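# Tie a tight knot in the rope using two arms

## Task

Make a knot in the rope and pull it tight, so it stays knotted after the grippers let go.

## Robot and tools

ROBOT. Two arms, left_arm and right_arm, each with a two-finger gripper and a wrist camera. Base poses in the scene frame: left_arm at (+0.029, +0.317, 0) m with quat_wxyz (+1.000, 0, 0, +0.011); right_arm at (+0.022, -0.253, 0) m with quat_wxyz (+1.000, 0, 0, -0.019). Cameras: cam_high, cam_low, cam_left_wrist, cam_right_wrist, all 896x504. A camera stand sits behind the arms.

FRAMES. Scene frame: origin at table-top height, halfway between the nominal bases; +x reaches out over the table, +z is up, left_arm is on the +y side (this does not match image left/right). Fixed cameras and the table use the scene frame. Each arm reports its hand pose, Hand target and wrist-camera pose in its own base frame, and its offsets run along those same base axes. Rotations turn about the Hand target's position. On the gripper, fingers point along its +z and open and close along its y. end_effector_position is the spot between the pads, about 1 cm behind the tips.

ROW FORMAT (shared by execute_actions and move). One row holds 14 numbers in [-1, 1]. The first 7 are left_arm: dx, dy, dz, rx, ry, rz, opening. The next 7 are right_arm in the same order. Always send all 14, even if one arm is idle. dx..rz are an offset, not a pose. They count from that arm's Hand target at the moment the action or move starts. 1.0 equals 0.6 m for dx, dy, dz, and 180 degrees for rx, ry, rz, which together form one rotation vector. If dx, dy, dz is longer than 1.0, it is scaled back along its direction. Opening is absolute: +1 is fully open (0.094 m) and -1 is shut. Sending 0 for all six pose numbers asks the arm to return to its Hand target. A 0 in the opening slot is a real command, so resend the current opening to leave a gripper unchanged.

execute_actions: actions is a list of actions. Each action is up to 15 rows, one per 1/30 s step. If an action has fewer than 15 rows, its last row is held for the remaining steps. Every row is measured from the action's starting Hand target, not from the previous row. The next action starts from the new Hand target, so repeating an offset keeps moving the arm. cameras: a list of names, ["all"], or []. Images come back only when actions is empty or cameras asks for them. An unknown camera name voids the call.

move: target is one row, or a list of up to 15 rows. Every row counts from the same starting Hand targets. The gripper travels in a straight line and takes the shorter way round when turning. The whole move takes at least 0.5 s and is cut off at 10 s. speed: top speed in m/s, from 0.002 to 2.9 (default 0.25); turning is limited to twice that in rad/s. Give one value, or one per target. blend: corner rounding in m, one value or one per target; 0 means a full stop at each target. opening_speed: how fast the opening changes, in units of the -1..1 scale per second, at least 0.2; use it for gentle closing. grip_force: newtons per pad, 10 to 50, one value or one per arm. It persists until changed; below 50 the fingers close slowly. blocking=false returns after about 0.5 s while the move continues. Moves do not avoid obstacles or the other arm. The result adds a move: line giving the ending (done, off_target, moving, held, fault) and any limits (paced = the pose was clipped; held = steps were withheld). done means at rest within 10 mm and 2 degrees.

wait: seconds from 0 to 10. Lets time pass; a running move keeps going. stop: brakes a running move. zoom_image: camera plus region [x0, y0, x1, y1] in image pixels, at most 504 on each side, applied to that camera's latest image. finished_scene: scene = the current scene number. Only call it once the knot holds without the robot.

RESULTS. Per arm you get: end_effector_position (m) and end_effector_quat_wxyz in its base frame; Hand target (the base for your next offsets); Tool commands; grip_measured (same scale as opening, reads up to about 2.5 mm wide when empty); grip_effort_nm (gripper motor effort, negative = closing; not pad force); Joint positions (the last value is the opening in m); Joint velocities (may read within noise); joint torques; and motor temperatures. Calls that run actions also list some per-step positions.

CONTROL NOTES. Each step, the commanded orientation is clipped to within 40 degrees of the measured one. The gripper often stops a few cm short of its target because of friction. The next command, even all zeros, asks for the target again; if it still falls short, add the gap as an offset. A blocked arm keeps pressing until you command it back. Avoid paths near an arm's own base. The robot keeps running while you think.

GRIPPING ROPE. The rope is soft and round, so the grip tightens well below first touch. To release, command an opening clearly above grip_measured. Close with opening_speed for control.

AVOID. Keep the rope on the table, and never push any part of it more than a finger's width below the table surface. Do not let go of moving rope. Avoid hard hits on the table or fixtures, arm-to-arm contact, one gripper closing on the other's fingers, and strain on the wrist-camera cables. Objects may get nudged at random. Watch motor heat: a MOTOR HOT warning appears at 75 °C, 90 °C folds that arm away and disables it, and 100 °C makes it collapse. Joint limits (rad): waist -2.618..3.054, shoulder 0..3.142, elbow 0..3.142 (straight at 2.901), wrist pitch ±1.571, wrist yaw ±1.571, wrist roll ±2.094.

Each tool is called after ">>>" by a JSON object that holds its "op" and its "data", one argument or row to a line.

## Session

>>> {"op": "execute_actions", "data": {
  "actions": []
}}

Scene clock: 0.00 s.
left_arm: end_effector_position=(+0.4058, +0.0146, +0.1067) grip_measured=+1.000 grip_effort_nm=n/a end_effector_quat_wxyz=(+0.605, -0.032, +0.795, +0.022) | right_arm: end_effector_position=(+0.4020, -0.0114, +0.1244) grip_measured=+1.000 grip_effort_nm=n/a end_effector_quat_wxyz=(+0.614, +0.058, +0.785, -0.051)
Joint positions: left_arm=[0.001 1.585 0.367 0.947 -0.073 -0.023 0.094] | right_arm=[0.066 1.511 0.373 0.889 0.216 0.045 0.094]
Joint velocities: within noise
Joint torques (N m): no reading
Motor temperatures (°C): left_arm=[30 31 32 30 31 28 32] | right_arm=[30 31 33 32 28 30 29]
Heat: left arm: 32 °C; right arm: 33 °C.
Hand target: left_arm +0.4064, +0.0147, +0.1080; +0.606, -0.032, +0.795, +0.023 | right_arm +0.4035, -0.0115, +0.1294; +0.619, +0.059, +0.781, -0.051
Tool commands: left_gripper/opening=+1.0 right_gripper/opening=+1.0
camera_calibration:
cam_left_wrist: T_world_to_cam=[[0.141787, -0.989132, 0.0389049, -0.0410194], [-0.650725, -0.122751, -0.749326, 0.381721], [0.745958, 0.0809284, -0.661057, -0.111317], [0, 0, 0, 1]] pos_world=[0.337249, 0.0152916, 0.214042]
cam_right_wrist: T_world_to_cam=[[-0.106011, -0.993937, 0.0291778, 0.033872], [-0.651174, 0.0472171, -0.757458, 0.392359], [0.751488, -0.0992989, -0.652232, -0.103467], [0, 0, 0, 1]] pos_world=[0.336839, 0.00486635, 0.228722]

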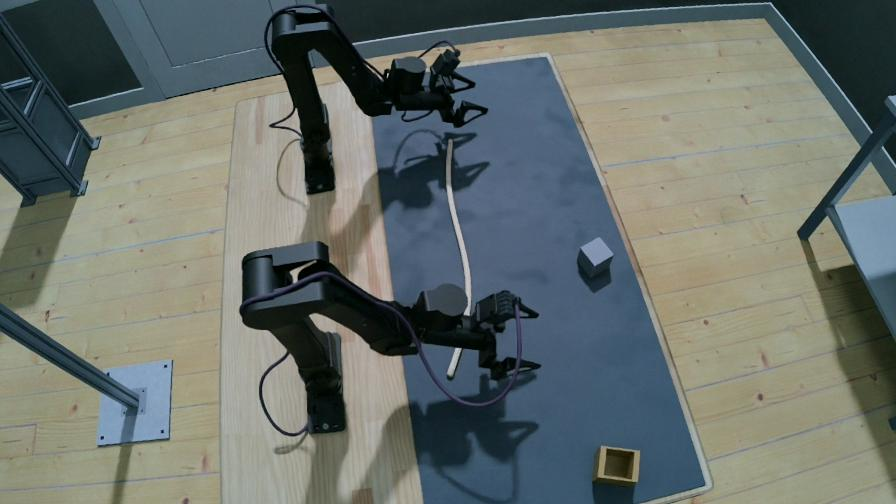

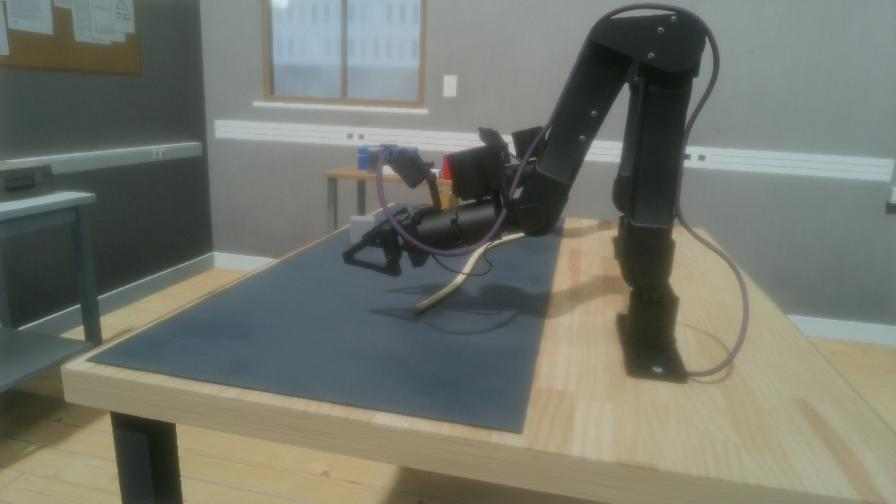

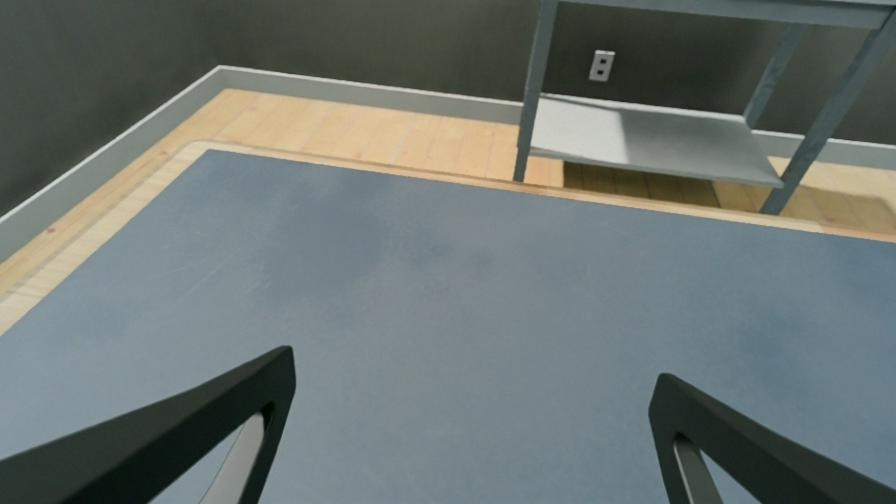

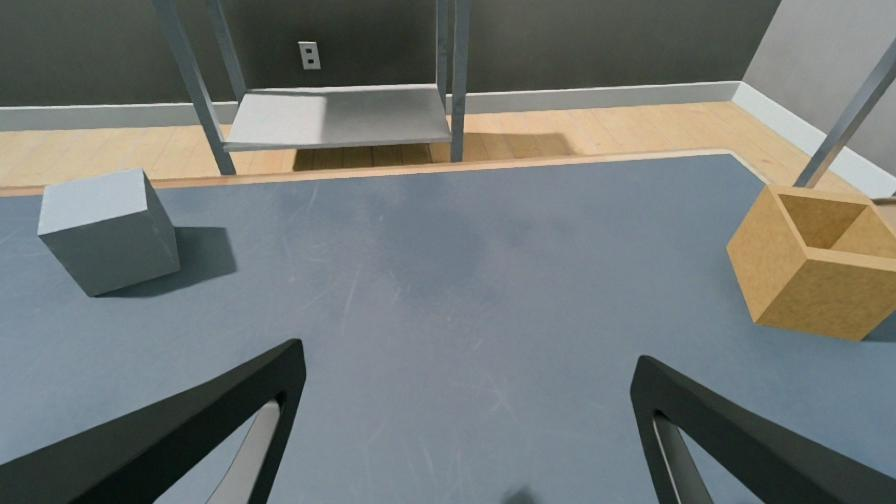

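>>> {"op": "move", "data": {
  "target": [-0.083,-0.092,0.05,-0.330,0.306,0.400,0.3,-0.217,0.042,0.02,-0.242,0.391,0.379,0.3],
  "cameras": ["all"]
}}

Scene clock: 98.57 s.
left_arm: end_effector_position=(+0.3569, -0.0429, +0.1390) grip_measured=+0.302 grip_effort_nm=-0.07 end_effector_quat_wxyz=(-0.005, +0.702, -0.712, +0.011) | right_arm: end_effector_position=(+0.2724, +0.0119, +0.1375) grip_measured=+0.301 grip_effort_nm=-0.06 end_effector_quat_wxyz=(+0.001, -0.589, +0.808, -0.003)
Joint positions: left_arm=[-0.12 1.888 1.728 -1.387 0.006 -1.677 0.061] | right_arm=[0.043 1.568 1.349 -1.346 0.004 -1.218 0.061]
Joint torques (N m): left_arm=[0.43 -6.75 7.08 0.01 -0.01 -0.1] | right_arm=[0.28 -5.24 8.08 0.23 -0.05 -0.1]
Motor temperatures (°C): left_arm=[30 33 34 36 31 28 32] | right_arm=[30 33 36 41 28 30 28]
Heat: left arm: 36 °C; right arm: 41 °C.
Hand target: left_arm +0.3566, -0.0404, +0.1380; +0.000, +0.707, -0.708, +0.000 | right_arm +0.2733, +0.0136, +0.1413; +0.000, -0.594, +0.804, +0.000
Off the commanded pose: left_arm 0.003 m, 1 deg | right_arm 0.004 m, 1 deg.
move: done
camera_calibration:
cam_left_wrist: T_world_to_cam=[[0.998815, 0.0381388, -0.0302249, -0.344447], [0.047597, -0.894954, 0.443612, -0.0810178], [-0.010131, -0.444525, -0.895709, 0.231132], [0, 0, 0, 1]] pos_world=[0.350237, 0.0433735, 0.232557]
cam_right_wrist: T_world_to_cam=[[0.960743, -0.275109, -0.0358804, -0.247285], [-0.229959, -0.861991, 0.451764, 0.0465768], [-0.155213, -0.425778, -0.891416, 0.288502], [0, 0, 0, 1]] pos_world=[0.293067, 0.0949566, 0.227261]

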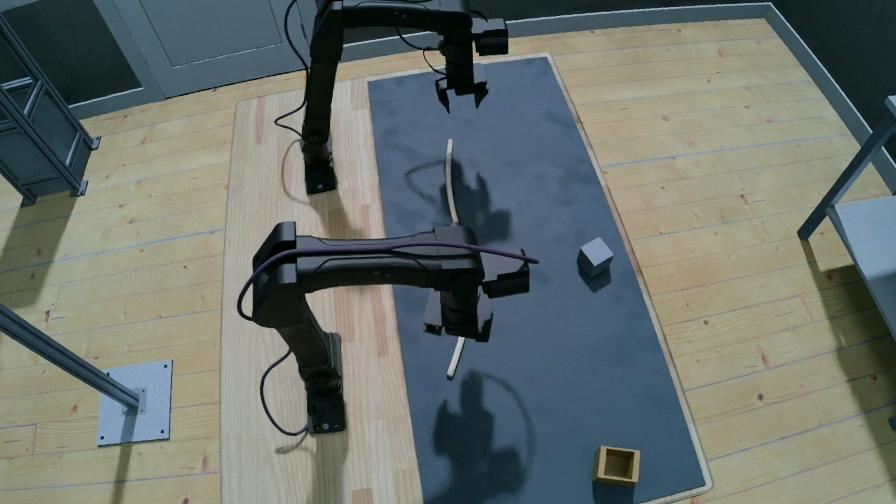

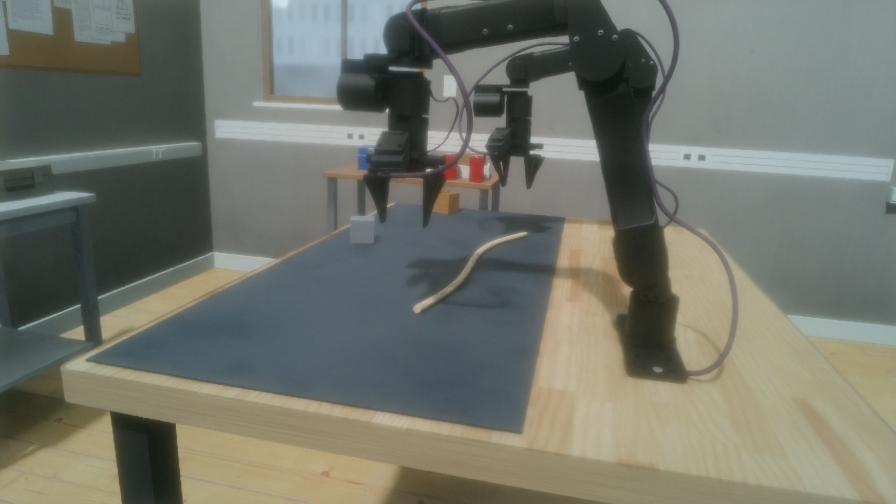

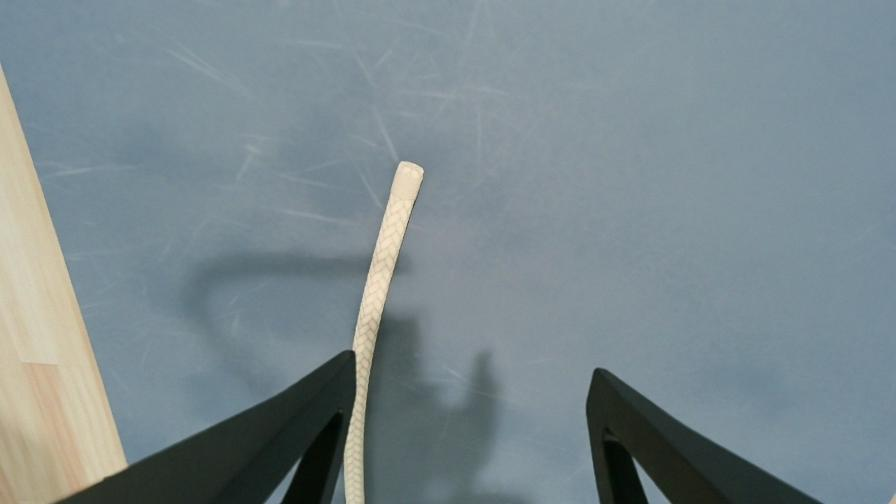

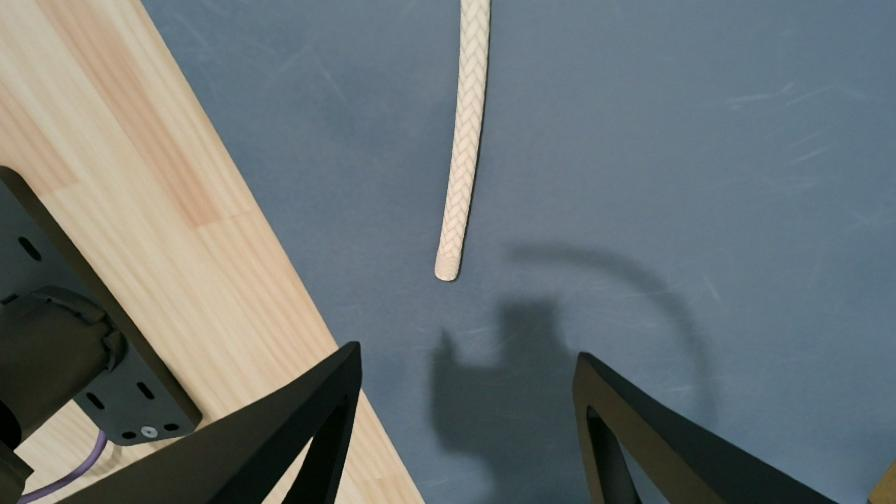

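>>> {"op": "move", "data": {
  "target": [
    [-0.063,-0.022,-0.1,0,0,-0.078,0,-0.022,-0.029,-0.1,0,0,-0.03,0],
    [-0.063,-0.022,-0.204,0,0,-0.078,0,-0.022,-0.029,-0.21,0,0,-0.03,0],
    [-0.063,-0.022,-0.204,0,0,-0.078,-0.95,-0.022,-0.029,-0.21,0,0,-0.03,-0.95]
  ],
  "speed": 0.12,
  "cameras": ["all"]
}}

Scene clock: 122.97 s.
left_arm: end_effector_position=(+0.3219, -0.0542, +0.0219) grip_measured=-0.945 grip_effort_nm=-0.28 end_effector_quat_wxyz=(+0.003, -0.617, +0.787, -0.010) | right_arm: end_effector_position=(+0.2557, -0.0039, +0.0190) grip_measured=-0.828 grip_effort_nm=-1.02 end_effector_quat_wxyz=(-0.009, -0.559, +0.829, +0.002)
Joint positions: left_arm=[-0.165 1.842 1.192 -0.902 0.008 -1.496 0.003] | right_arm=[-0.014 1.625 0.922 -0.884 0.007 -1.199 0.008]
Joint torques (N m): left_arm=[-0.36 -6.49 4.37 0.27 -0.09 0.06] | right_arm=[-0.43 -5.33 4.53 0.69 -0.08 0.01]
Heat: left arm: 34 °C; right arm: 38 °C.
Hand target: left_arm +0.3187, -0.0537, +0.0155; +0.000, -0.615, +0.789, -0.001 | right_arm +0.2602, -0.0037, +0.0154; +0.000, -0.556, +0.831, +0.000
Off the commanded pose: left_arm 0.007 m, 1 deg | right_arm 0.006 m, 1 deg.
move: done
camera_calibration:
cam_left_wrist: T_world_to_cam=[[0.981816, -0.186806, -0.0337736, -0.319285], [-0.152916, -0.883681, 0.442408, 0.0276179], [-0.112489, -0.429199, -0.896178, 0.154611], [0, 0, 0, 1]] pos_world=[0.335094, 0.0311198, 0.115557]
cam_right_wrist: T_world_to_cam=[[0.936218, -0.346988, -0.055627, -0.233378], [-0.284327, -0.840956, 0.460382, 0.09637], [-0.206527, -0.415202, -0.885976, 0.186617], [0, 0, 0, 1]] pos_world=[0.284435, 0.0775471, 0.107989]

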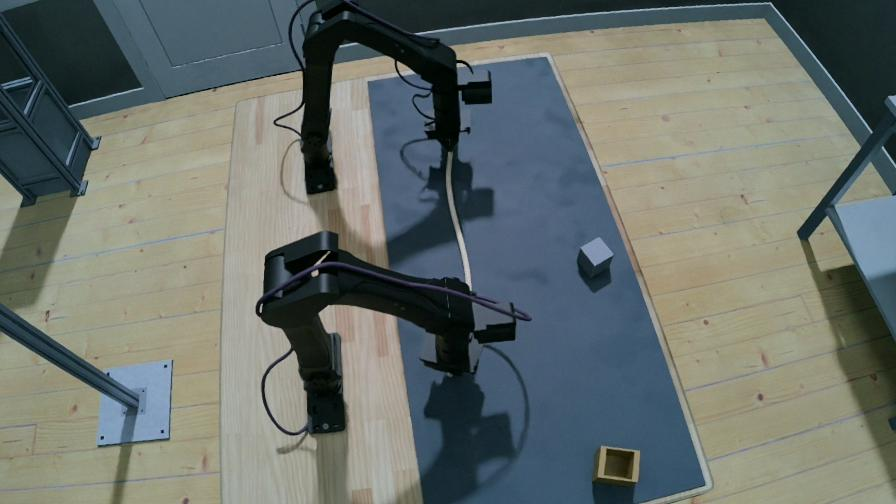

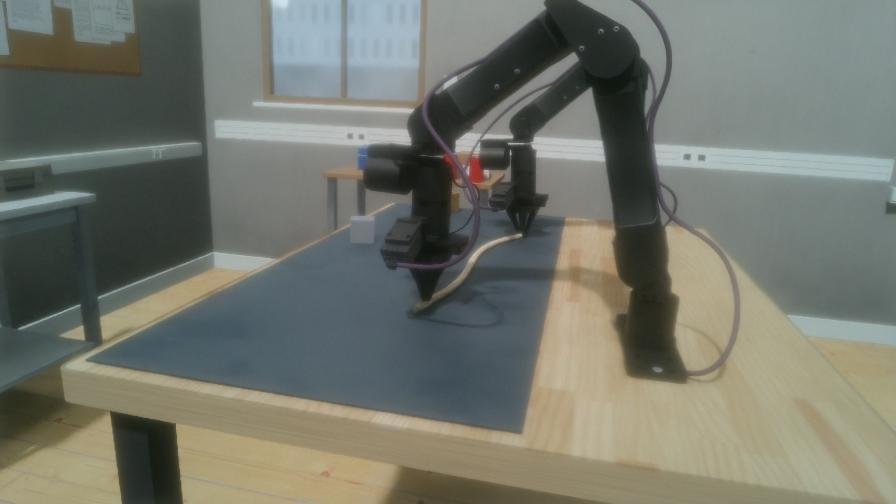

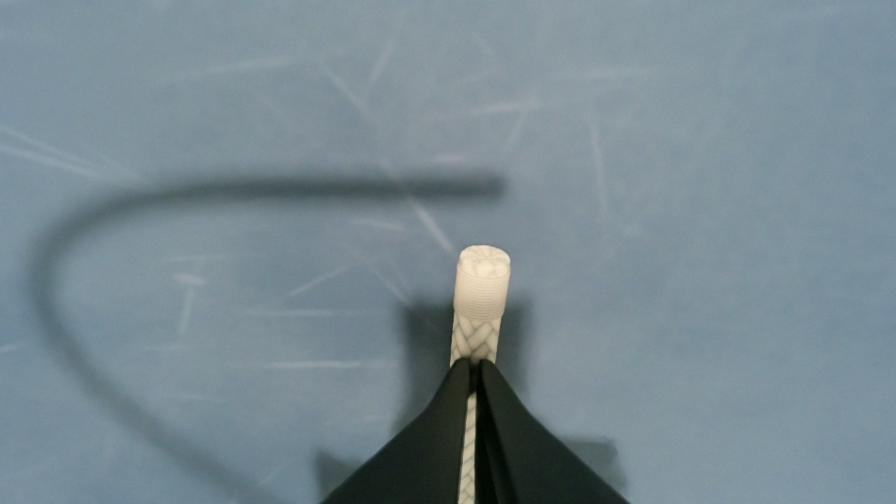

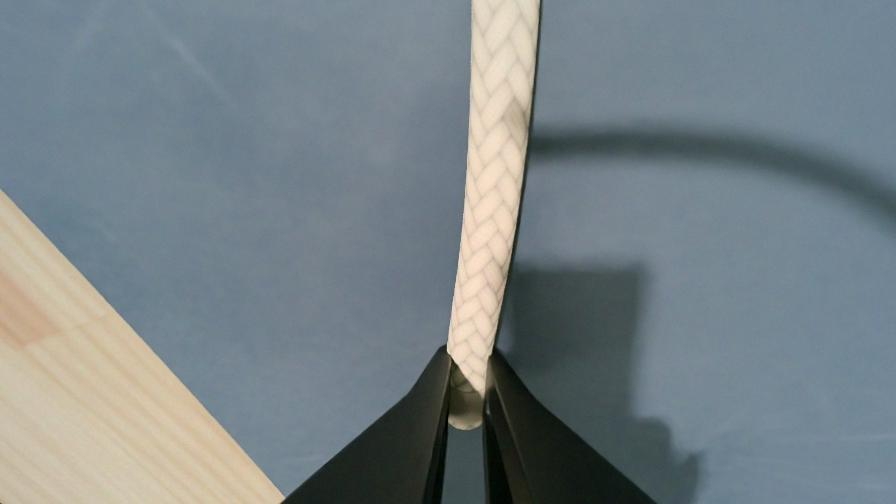

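>>> {"op": "move", "data": {
  "target": [
    [0,0,0.025,0,0,0,0,0,0,0,0,0,0,-0.95],
    [0,0,-0.018,0,0,0,0,0,0,0,0,0,0,-0.95],
    [0,0,-0.018,0,0,0,-0.95,0,0,0,0,0,0,-0.95]
  ],
  "speed": 0.12,
  "cameras": ["cam_left_wrist"]
}}

Scene clock: 131.97 s.
left_arm: end_effector_position=(+0.3222, -0.0543, +0.0120) grip_measured=-0.821 grip_effort_nm=-1.02 end_effector_quat_wxyz=(+0.003, -0.617, +0.787, -0.010) | right_arm: end_effector_position=(+0.2557, -0.0039, +0.0190) grip_measured=-0.828 grip_effort_nm=-1.02 end_effector_quat_wxyz=(-0.009, -0.559, +0.829, +0.002)
Joint positions: left_arm=[-0.165 1.858 1.17 -0.864 0.008 -1.496 0.008] | right_arm=[-0.014 1.625 0.922 -0.884 0.007 -1.199 0.008]
Joint torques (N m): left_arm=[-0.38 -6.43 4.37 0.27 -0.12 0.03] | right_arm=[-0.44 -5.29 4.56 0.71 -0.08 0.02]
Heat: left arm: 34 °C; right arm: 37 °C.
Hand target: left_arm +0.3187, -0.0537, +0.0047; +0.000, -0.615, +0.789, +0.000 | right_arm +0.2602, -0.0037, +0.0154; +0.000, -0.556, +0.831, +0.000
Off the commanded pose: left_arm 0.008 m, 1 deg | right_arm 0.006 m, 1 deg.
move: done
camera_calibration:
cam_left_wrist: T_world_to_cam=[[0.981837, -0.186821, -0.0330876, -0.319889], [-0.153229, -0.883643, 0.442375, 0.0320913], [-0.111883, -0.42927, -0.89622, 0.145654], [0, 0, 0, 1]] pos_world=[0.335292, 0.03112, 0.105757]
Images, in order (width x height): cam_left_wrist 896x504.

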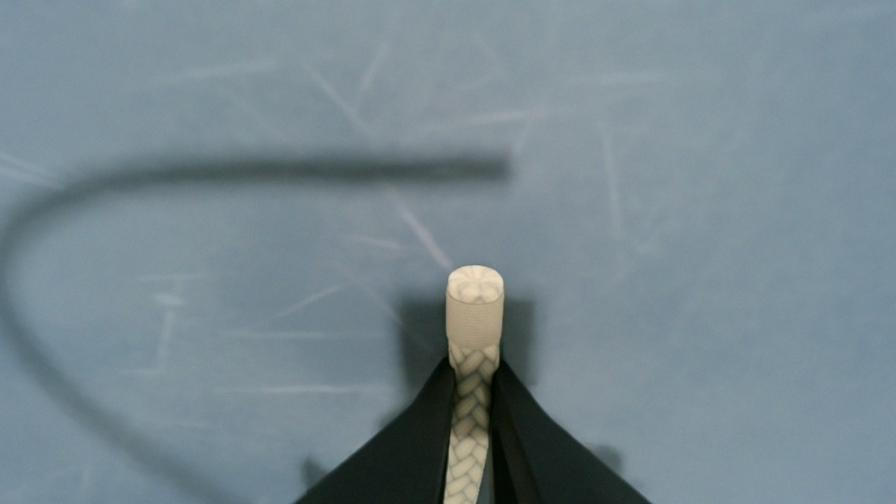

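>>> {"op": "move", "data": {
  "target": [
    [0.069,-0.16,0.14,0,0,-0.11,-0.95,0,0,0,0,0,0,-0.95],
    [0.169,-0.344,0.11,0,0,-0.44,-0.95,0,0,0,0,0,0,-0.95],
    [0.185,-0.544,0.08,0,0,-0.72,-0.95,0,0,0,0,0,0,-0.95]
  ],
  "speed": 0.2,
  "blend": [0.04,0.04,0],
  "cameras": ["all"]
}}

Scene clock: 167.20 s.
left_arm: end_effector_position=(+0.4248, -0.3753, +0.0601) grip_measured=-0.821 grip_effort_nm=-1.01 end_effector_quat_wxyz=(+0.125, +0.444, +0.886, -0.037) | right_arm: end_effector_position=(+0.2557, -0.0039, +0.0190) grip_measured=-0.828 grip_effort_nm=-1.02 end_effector_quat_wxyz=(-0.009, -0.559, +0.829, +0.002)
Joint positions: left_arm=[-0.723 2.75 2.844 -1.403 0.007 0.205 0.008] | right_arm=[-0.014 1.625 0.922 -0.884 0.007 -1.199 0.008]
Joint torques (N m): left_arm=[-0.1 -11.51 7.32 0.81 -0.08 0.09] | right_arm=[-0.42 -5.27 4.55 0.67 -0.09 0.03]
Heat: left arm: 36 °C; right arm: 37 °C.
Hand target: left_arm +0.4297, -0.3801, +0.0527; +0.000, +0.452, +0.892, +0.000 | right_arm +0.2602, -0.0037, +0.0154; +0.000, -0.556, +0.831, +0.000
Off the commanded pose: left_arm 0.010 m, 15 deg | right_arm 0.006 m, 1 deg.
elbow stopped short (left arm): the move would have taken joint 3 (elbow) straighter than the controller allows.
move: off_target (left_arm)
camera_calibration:
cam_left_wrist: T_world_to_cam=[[-0.754586, -0.650902, -0.0832288, 0.0874638], [-0.653291, 0.733238, 0.188607, 0.577374], [-0.0617382, 0.196693, -0.978519, 0.280963], [0, 0, 0, 1]] pos_world=[0.460539, -0.421686, 0.173311]
cam_right_wrist: T_world_to_cam=[[0.936218, -0.346988, -0.055627, -0.233378], [-0.284327, -0.840956, 0.460382, 0.09637], [-0.206527, -0.415202, -0.885976, 0.186617], [0, 0, 0, 1]] pos_world=[0.284435, 0.0775471, 0.107989]

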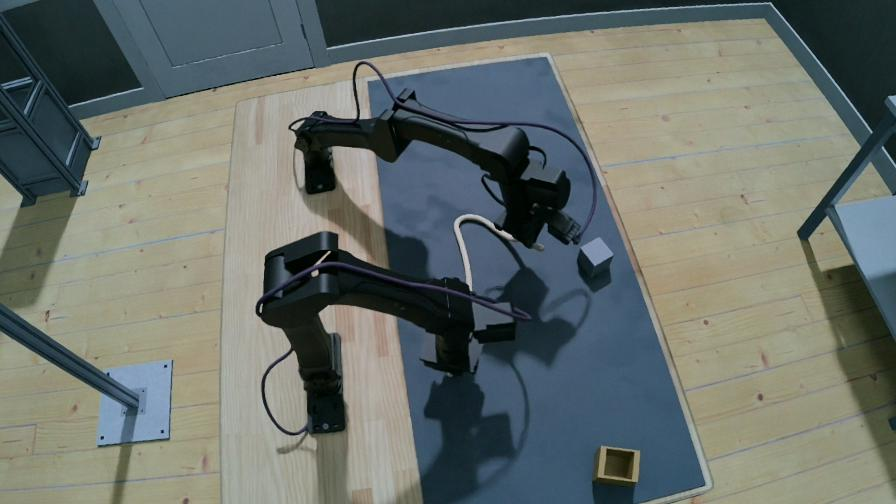

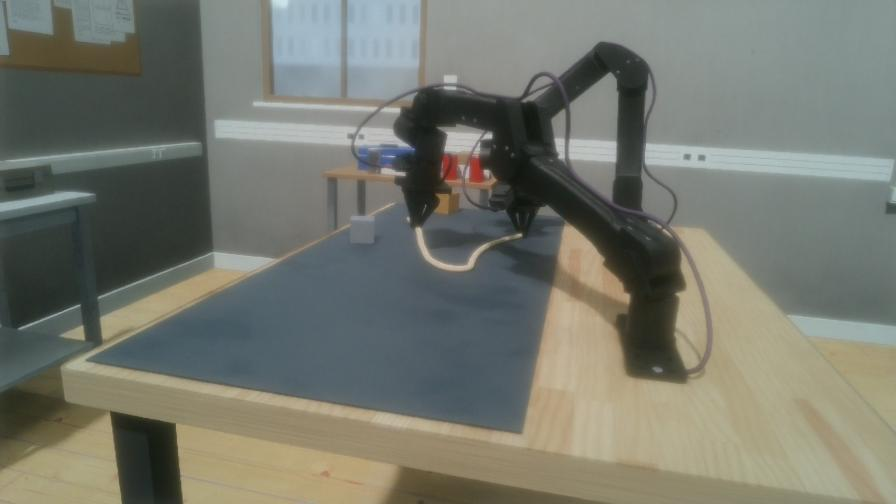

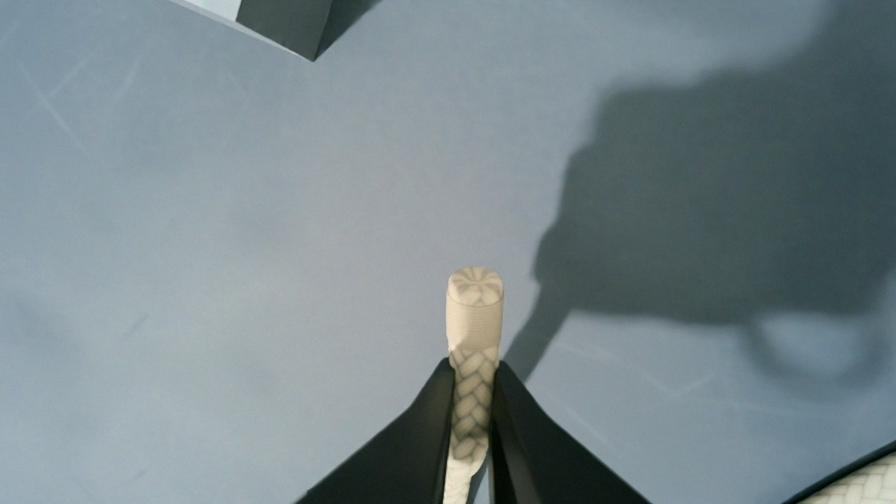

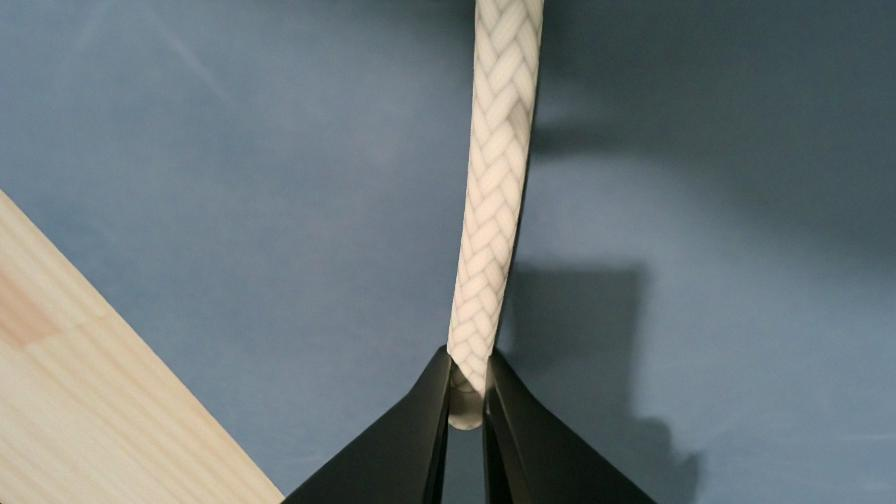

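>>> {"op": "move", "data": {
  "target": [
    [0,0,0,0,0,0,-0.95,0,0,0,0,0,0,0.2],
    [0,0,0,0,0,0,-0.95,0,-0.02,0.2,0,0,0,0.2],
    [0,0,0,0,0,0,-0.95,-0.08,-0.3,0.3,0,0,-0.2,0.2]
  ],
  "speed": 0.2
}}

>>> {"op": "move", "data": {
  "target": [
    [-0.083,-0.083,0.012,0,0,-0.25,-0.95,0,0,0,0,0,0,0.2],
    [-0.216,-0.117,0.012,0,0,-0.5,-0.95,0,0,0,0,0,0,0.2],
    [-0.366,-0.05,0,0,0,-0.64,-0.95,0,0,0,0,0,0,0.2],
    [-0.391,0.017,-0.066,0,0,-0.64,-0.95,0,0,0,0,0,0,0.2]
  ],
  "speed": 0.18,
  "blend": [0.03,0.03,0.02,0],
  "cameras": ["all"]
}}

Scene clock: 188.23 s.
left_arm: end_effector_position=(+0.4249, -0.3753, +0.0601) grip_measured=-0.821 grip_effort_nm=-1.02 end_effector_quat_wxyz=(+0.125, +0.445, +0.886, -0.037) | right_arm: end_effector_position=(+0.2115, -0.1852, +0.1922) grip_measured=+0.199 grip_effort_nm=0.08 end_effector_quat_wxyz=(+0.004, -0.270, +0.963, -0.015)
Joint positions: left_arm=[-0.723 2.75 2.844 -1.403 0.007 0.206 0.008] | right_arm=[-0.717 1.605 1.606 -1.542 0.01 -1.263 0.056]
Joint torques (N m): left_arm=[-0.06 -11.38 7.23 0.76 -0.1 0.05] | right_arm=[-0.13 -5.35 7.79 0.26 -0.1 -0.06]
Motor temperatures (°C): left_arm=[30 39 36 33 31 28 34] | right_arm=[30 33 34 36 28 30 30]
Heat: left arm: 39 °C; right arm: 36 °C.
Hand target: left_arm +0.4296, -0.3801, +0.0527; +0.000, +0.452, +0.892, +0.000 | right_arm +0.2122, -0.1837, +0.1953; +0.000, -0.272, +0.962, +0.000
Off the commanded pose: left_arm 0.010 m, 15 deg | right_arm 0.004 m, 2 deg.
elbow stopped short (left arm): the move would have taken joint 3 (elbow) straighter than the controller allows.
joint sent to its limit (right arm) — joint 4 (wrist pitch), lower limit. The joint targets still meet the commanded pose.
move: off_target (left_arm)

Scene clock: 195.13 s.
left_arm: end_effector_position=(+0.1950, -0.3663, +0.0118) grip_measured=-0.821 grip_effort_nm=-1.01 end_effector_quat_wxyz=(-0.018, +0.992, +0.123, +0.006) | right_arm: end_effector_position=(+0.2114, -0.1851, +0.1922) grip_measured=+0.199 grip_effort_nm=0.08 end_effector_quat_wxyz=(+0.004, -0.270, +0.963, -0.015)
Joint positions: left_arm=[-1.094 2.218 1.709 -1.091 -0.023 1.801 0.008] | right_arm=[-0.717 1.605 1.606 -1.543 0.01 -1.263 0.056]
Joint torques (N m): left_arm=[0.34 -11.66 4.03 0.4 0.17 0.66] | right_arm=[-0.09 -5.33 7.83 0.26 -0.1 -0.05]
Heat: left arm: 41 °C; right arm: 36 °C.
Hand target: left_arm +0.1950, -0.3699, +0.0131; +0.000, +0.995, +0.096, +0.000 | right_arm +0.2122, -0.1837, +0.1953; +0.000, -0.272, +0.962, +0.000
Off the commanded pose: left_arm 0.004 m, 4 deg | right_arm 0.003 m, 2 deg.
elbow stopped short (left arm): the move would have taken joint 3 (elbow) straighter than the controller allows.
joint sent to its limit (right arm) — joint 4 (wrist pitch), lower limit. The joint targets still meet the commanded pose.
move: off_target (left_arm)
camera_calibration:
cam_left_wrist: T_world_to_cam=[[-0.293405, 0.955781, -0.0198813, 0.413643], [0.85024, 0.270401, 0.451636, -0.0360512], [0.437041, 0.115608, -0.891981, 0.0897398], [0, 0, 0, 1]] pos_world=[0.112797, -0.395979, 0.104552]
cam_right_wrist: T_world_to_cam=[[0.54634, -0.837472, -0.0123667, -0.261917], [-0.744171, -0.492143, 0.451669, 0.0151598], [-0.384347, -0.237562, -0.8921, 0.327341], [0, 0, 0, 1]] pos_world=[0.28019, -0.134124, 0.281934]

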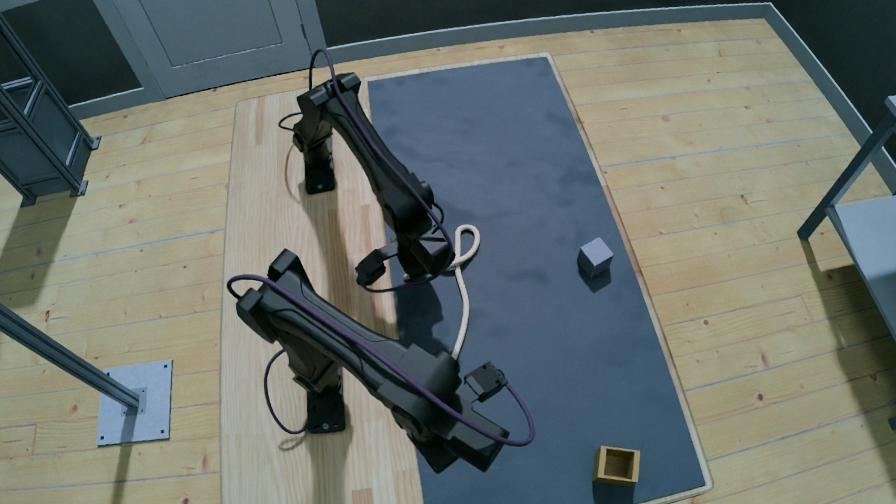

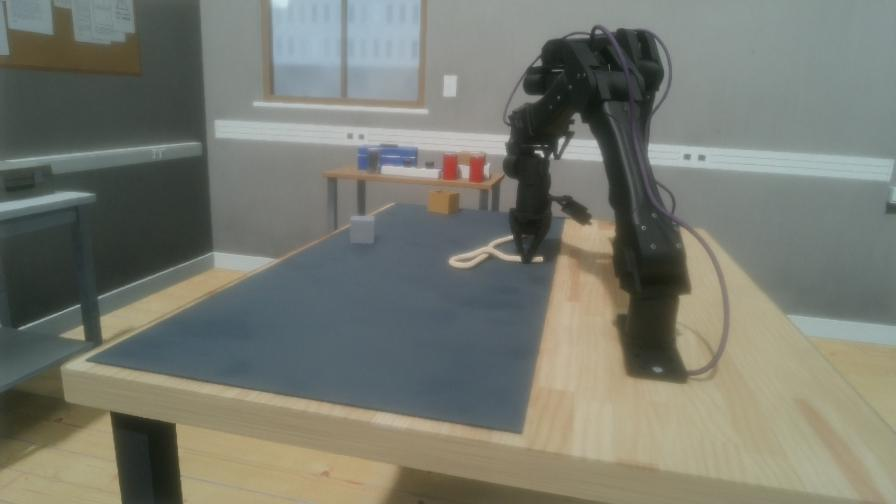

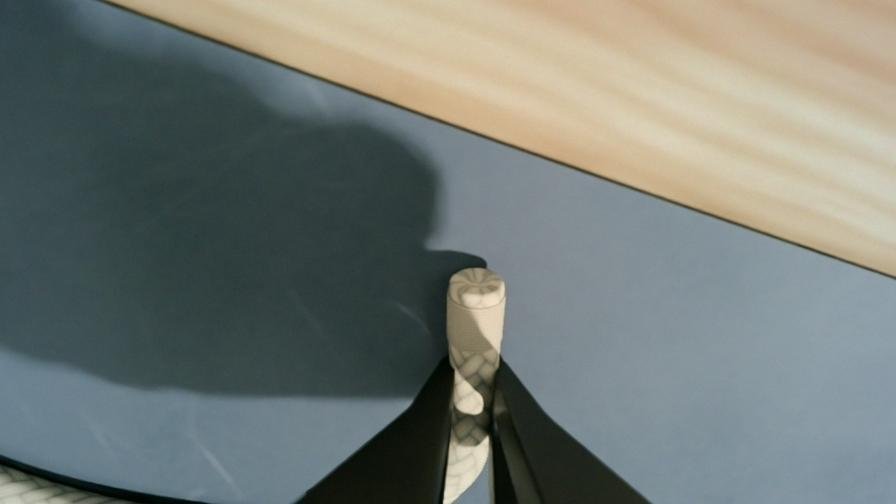

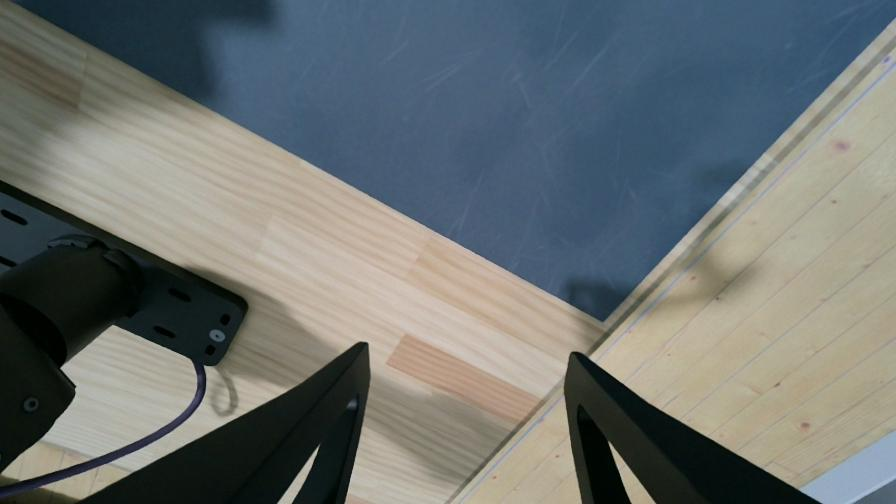

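>>> {"op": "move", "data": {
  "target": [
    [0,0,0,0,0,0,-0.3,0,0,0,0,0,0,0.2],
    [0,0,0.2,0,0,0,-0.3,0,0,0,0,0,0,0.2],
    [0.05,0.4,0.25,0,0,0.5,0.2,0,0,0,0,0,0,0.2]
  ],
  "cameras": ["all"]
}}

>>> {"op": "zoom_image", "data": {
  "camera": "cam_high",
  "region": [370, 190, 530, 400]
}}

Scene clock: 208.37 s.
left_arm: end_effector_position=(+0.2314, -0.1327, +0.1610) grip_measured=+0.198 grip_effort_nm=0.10 end_effector_quat_wxyz=(+0.001, +0.639, +0.769, +0.004) | right_arm: end_effector_position=(+0.2114, -0.1851, +0.1922) grip_measured=+0.199 grip_effort_nm=0.08 end_effector_quat_wxyz=(+0.004, -0.270, +0.963, -0.015)
Joint positions: left_arm=[-0.53 1.554 1.429 -1.443 -0.008 0.856 0.056] | right_arm=[-0.717 1.605 1.606 -1.543 0.01 -1.263 0.056]
Joint torques (N m): left_arm=[0.21 -6.83 4.67 0.06 0.08 -0.05] | right_arm=[-0.08 -5.44 7.82 0.25 -0.1 -0.06]
Heat: left arm: 41 °C; right arm: 36 °C.
Hand target: left_arm +0.2251, -0.1299, +0.1631; +0.000, +0.636, +0.772, +0.000 | right_arm +0.2122, -0.1837, +0.1953; +0.000, -0.272, +0.962, +0.000
Off the commanded pose: left_arm 0.007 m, 1 deg | right_arm 0.003 m, 2 deg.
joint sent to its limit (right arm) — joint 4 (wrist pitch), lower limit. The joint targets still meet the commanded pose.
move: done
camera_calibration:
cam_left_wrist: T_world_to_cam=[[-0.970276, -0.234351, -0.0603575, 0.209268], [-0.236706, 0.867185, 0.438133, 0.135296], [-0.050336, 0.439397, -0.896881, 0.336389], [0, 0, 0, 1]] pos_world=[0.252005, -0.216093, 0.255054]
cam_right_wrist: T_world_to_cam=[[0.54634, -0.837472, -0.0123667, -0.261917], [-0.744171, -0.492143, 0.451669, 0.0151598], [-0.384347, -0.237562, -0.8921, 0.327341], [0, 0, 0, 1]] pos_world=[0.28019, -0.134124, 0.281934]

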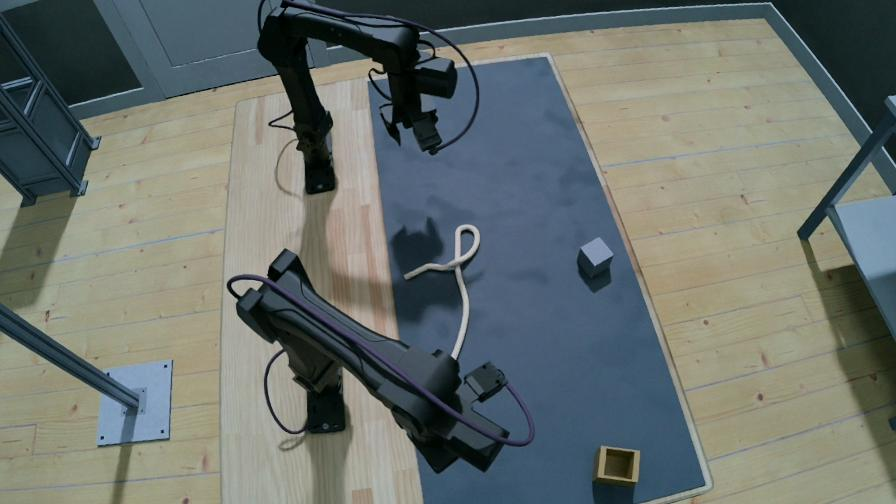

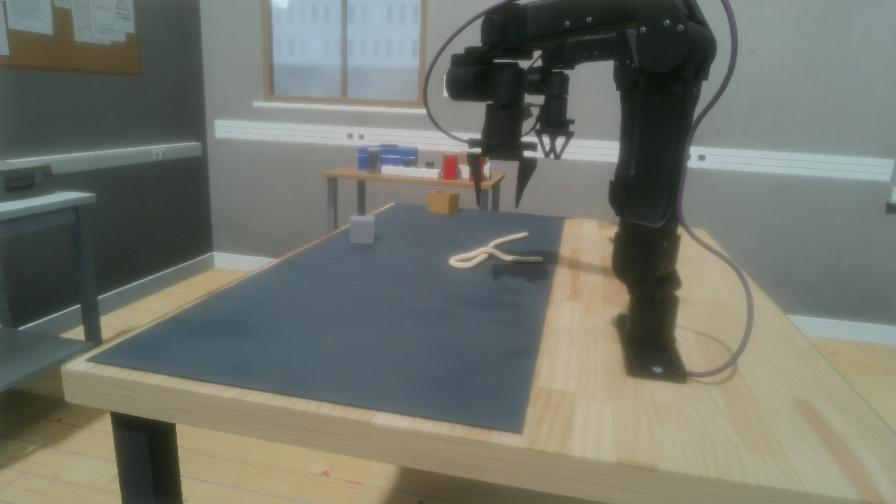

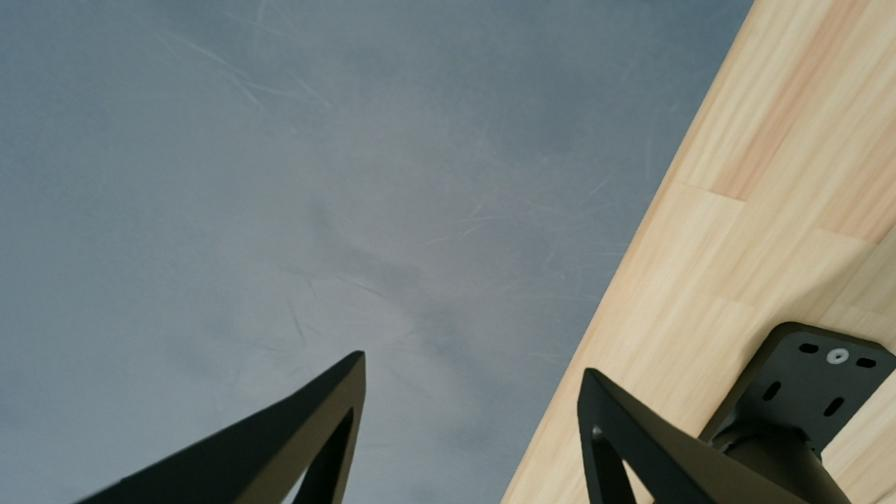

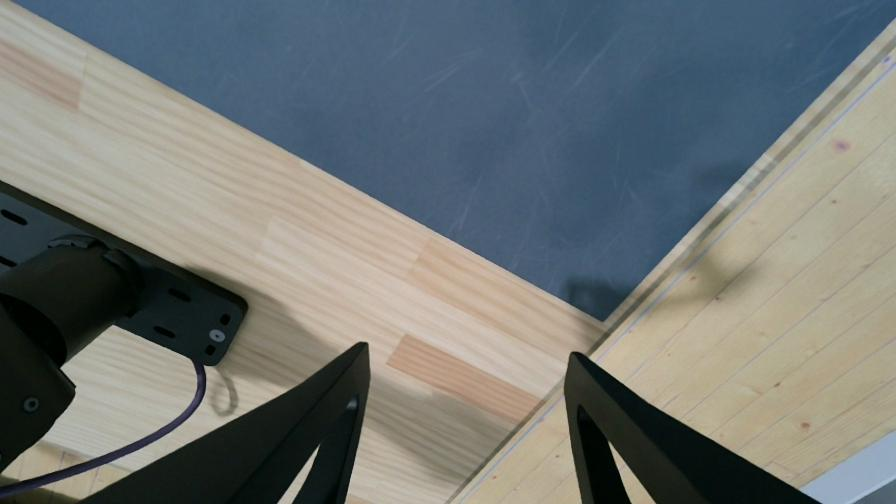

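Scaled by 2.400 from the camera's 896x504 image, which has a finer 1280x720 frame.

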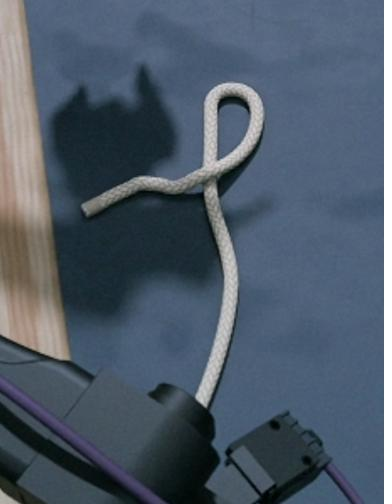

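>>> {"op": "move", "data": {
  "target": [0.158,-0.283,0.06,0,0,0.44,0.2,-0.017,0.66,-0.04,0,0,0.475,0.2],
  "cameras": ["all"]
}}

Scene clock: 253.73 s.
left_arm: end_effector_position=(+0.3176, -0.2971, +0.2014) grip_measured=+0.198 grip_effort_nm=0.10 end_effector_quat_wxyz=(+0.068, +0.000, +0.996, -0.066) | right_arm: end_effector_position=(+0.1986, +0.2062, +0.1675) grip_measured=+0.199 grip_effort_nm=0.08 end_effector_quat_wxyz=(+0.011, +0.850, -0.526, +0.003)
Joint positions: left_arm=[-0.754 2.121 2.305 -1.565 0.002 -0.753 0.056] | right_arm=[0.807 1.655 1.559 -1.496 0.01 -1.226 0.056]
Joint torques (N m): left_arm=[-0.13 -8.28 6.99 0.4 -0.08 -0.03] | right_arm=[-0.05 -6.13 7.98 0.42 -0.1 -0.11]
Heat: left arm: 37 °C; right arm: 36 °C.
Hand target: left_arm +0.3198, -0.2998, +0.1990; +0.000, -0.002, +1.000, +0.000 | right_arm +0.2021, +0.2123, +0.1713; +0.000, +0.853, -0.522, +0.000
Off the commanded pose: left_arm 0.004 m, 11 deg | right_arm 0.008 m, 1 deg.
joint sent to its limit (left arm) — joint 4 (wrist pitch), lower limit. The joint targets are off in orientation, not in position.
move: off_target (left_arm)
camera_calibration:
cam_left_wrist: T_world_to_cam=[[0.0493101, -0.995099, 0.0857171, -0.322468], [-0.949167, -0.0199744, 0.314139, 0.268156], [-0.310887, -0.09685, -0.9455, 0.382459], [0, 0, 0, 1]] pos_world=[0.389327, -0.278491, 0.305018]
cam_right_wrist: T_world_to_cam=[[0.879345, 0.472404, -0.0598901, -0.255721], [0.443633, -0.767024, 0.463533, 0.0281126], [0.173038, -0.434175, -0.884053, 0.321861], [0, 0, 0, 1]] pos_world=[0.156701, 0.282111, 0.256196]

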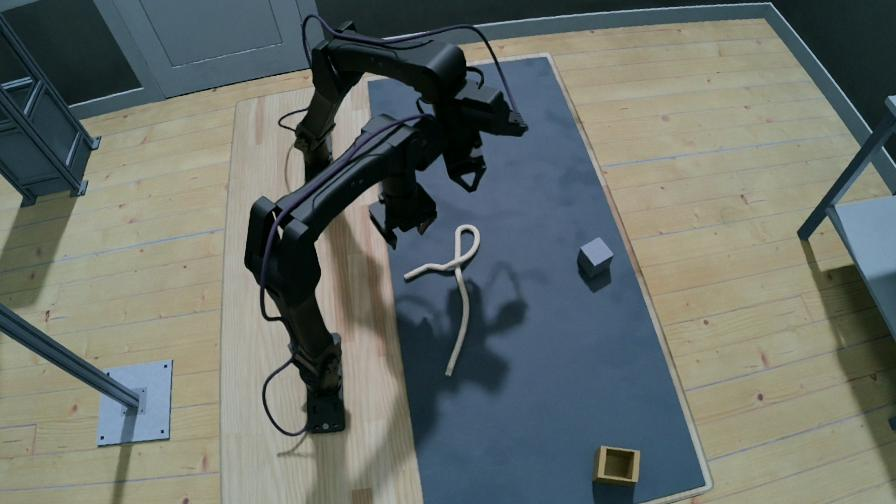

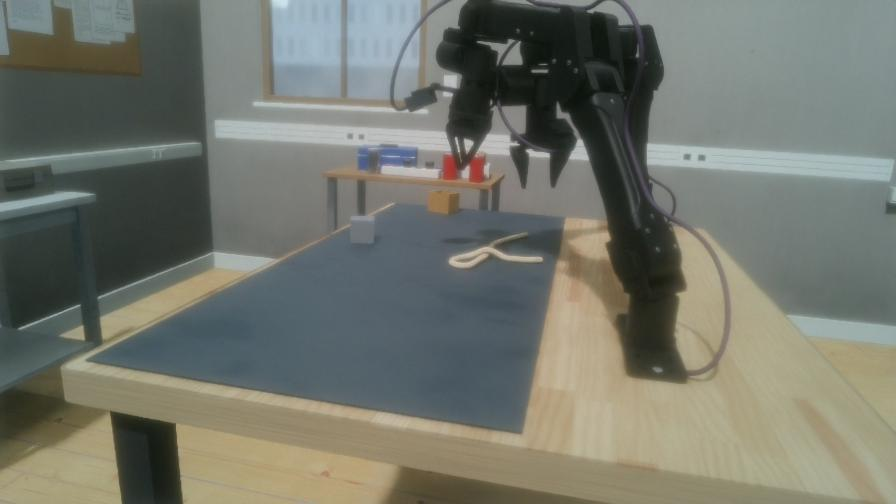

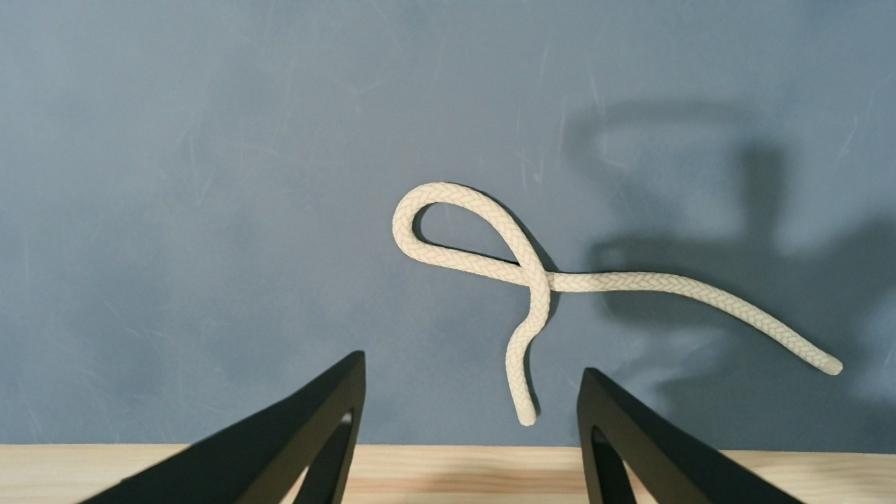

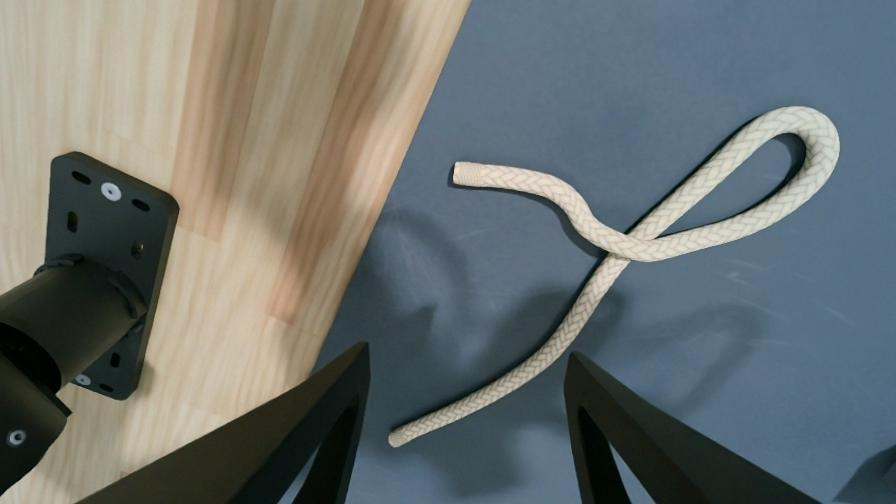

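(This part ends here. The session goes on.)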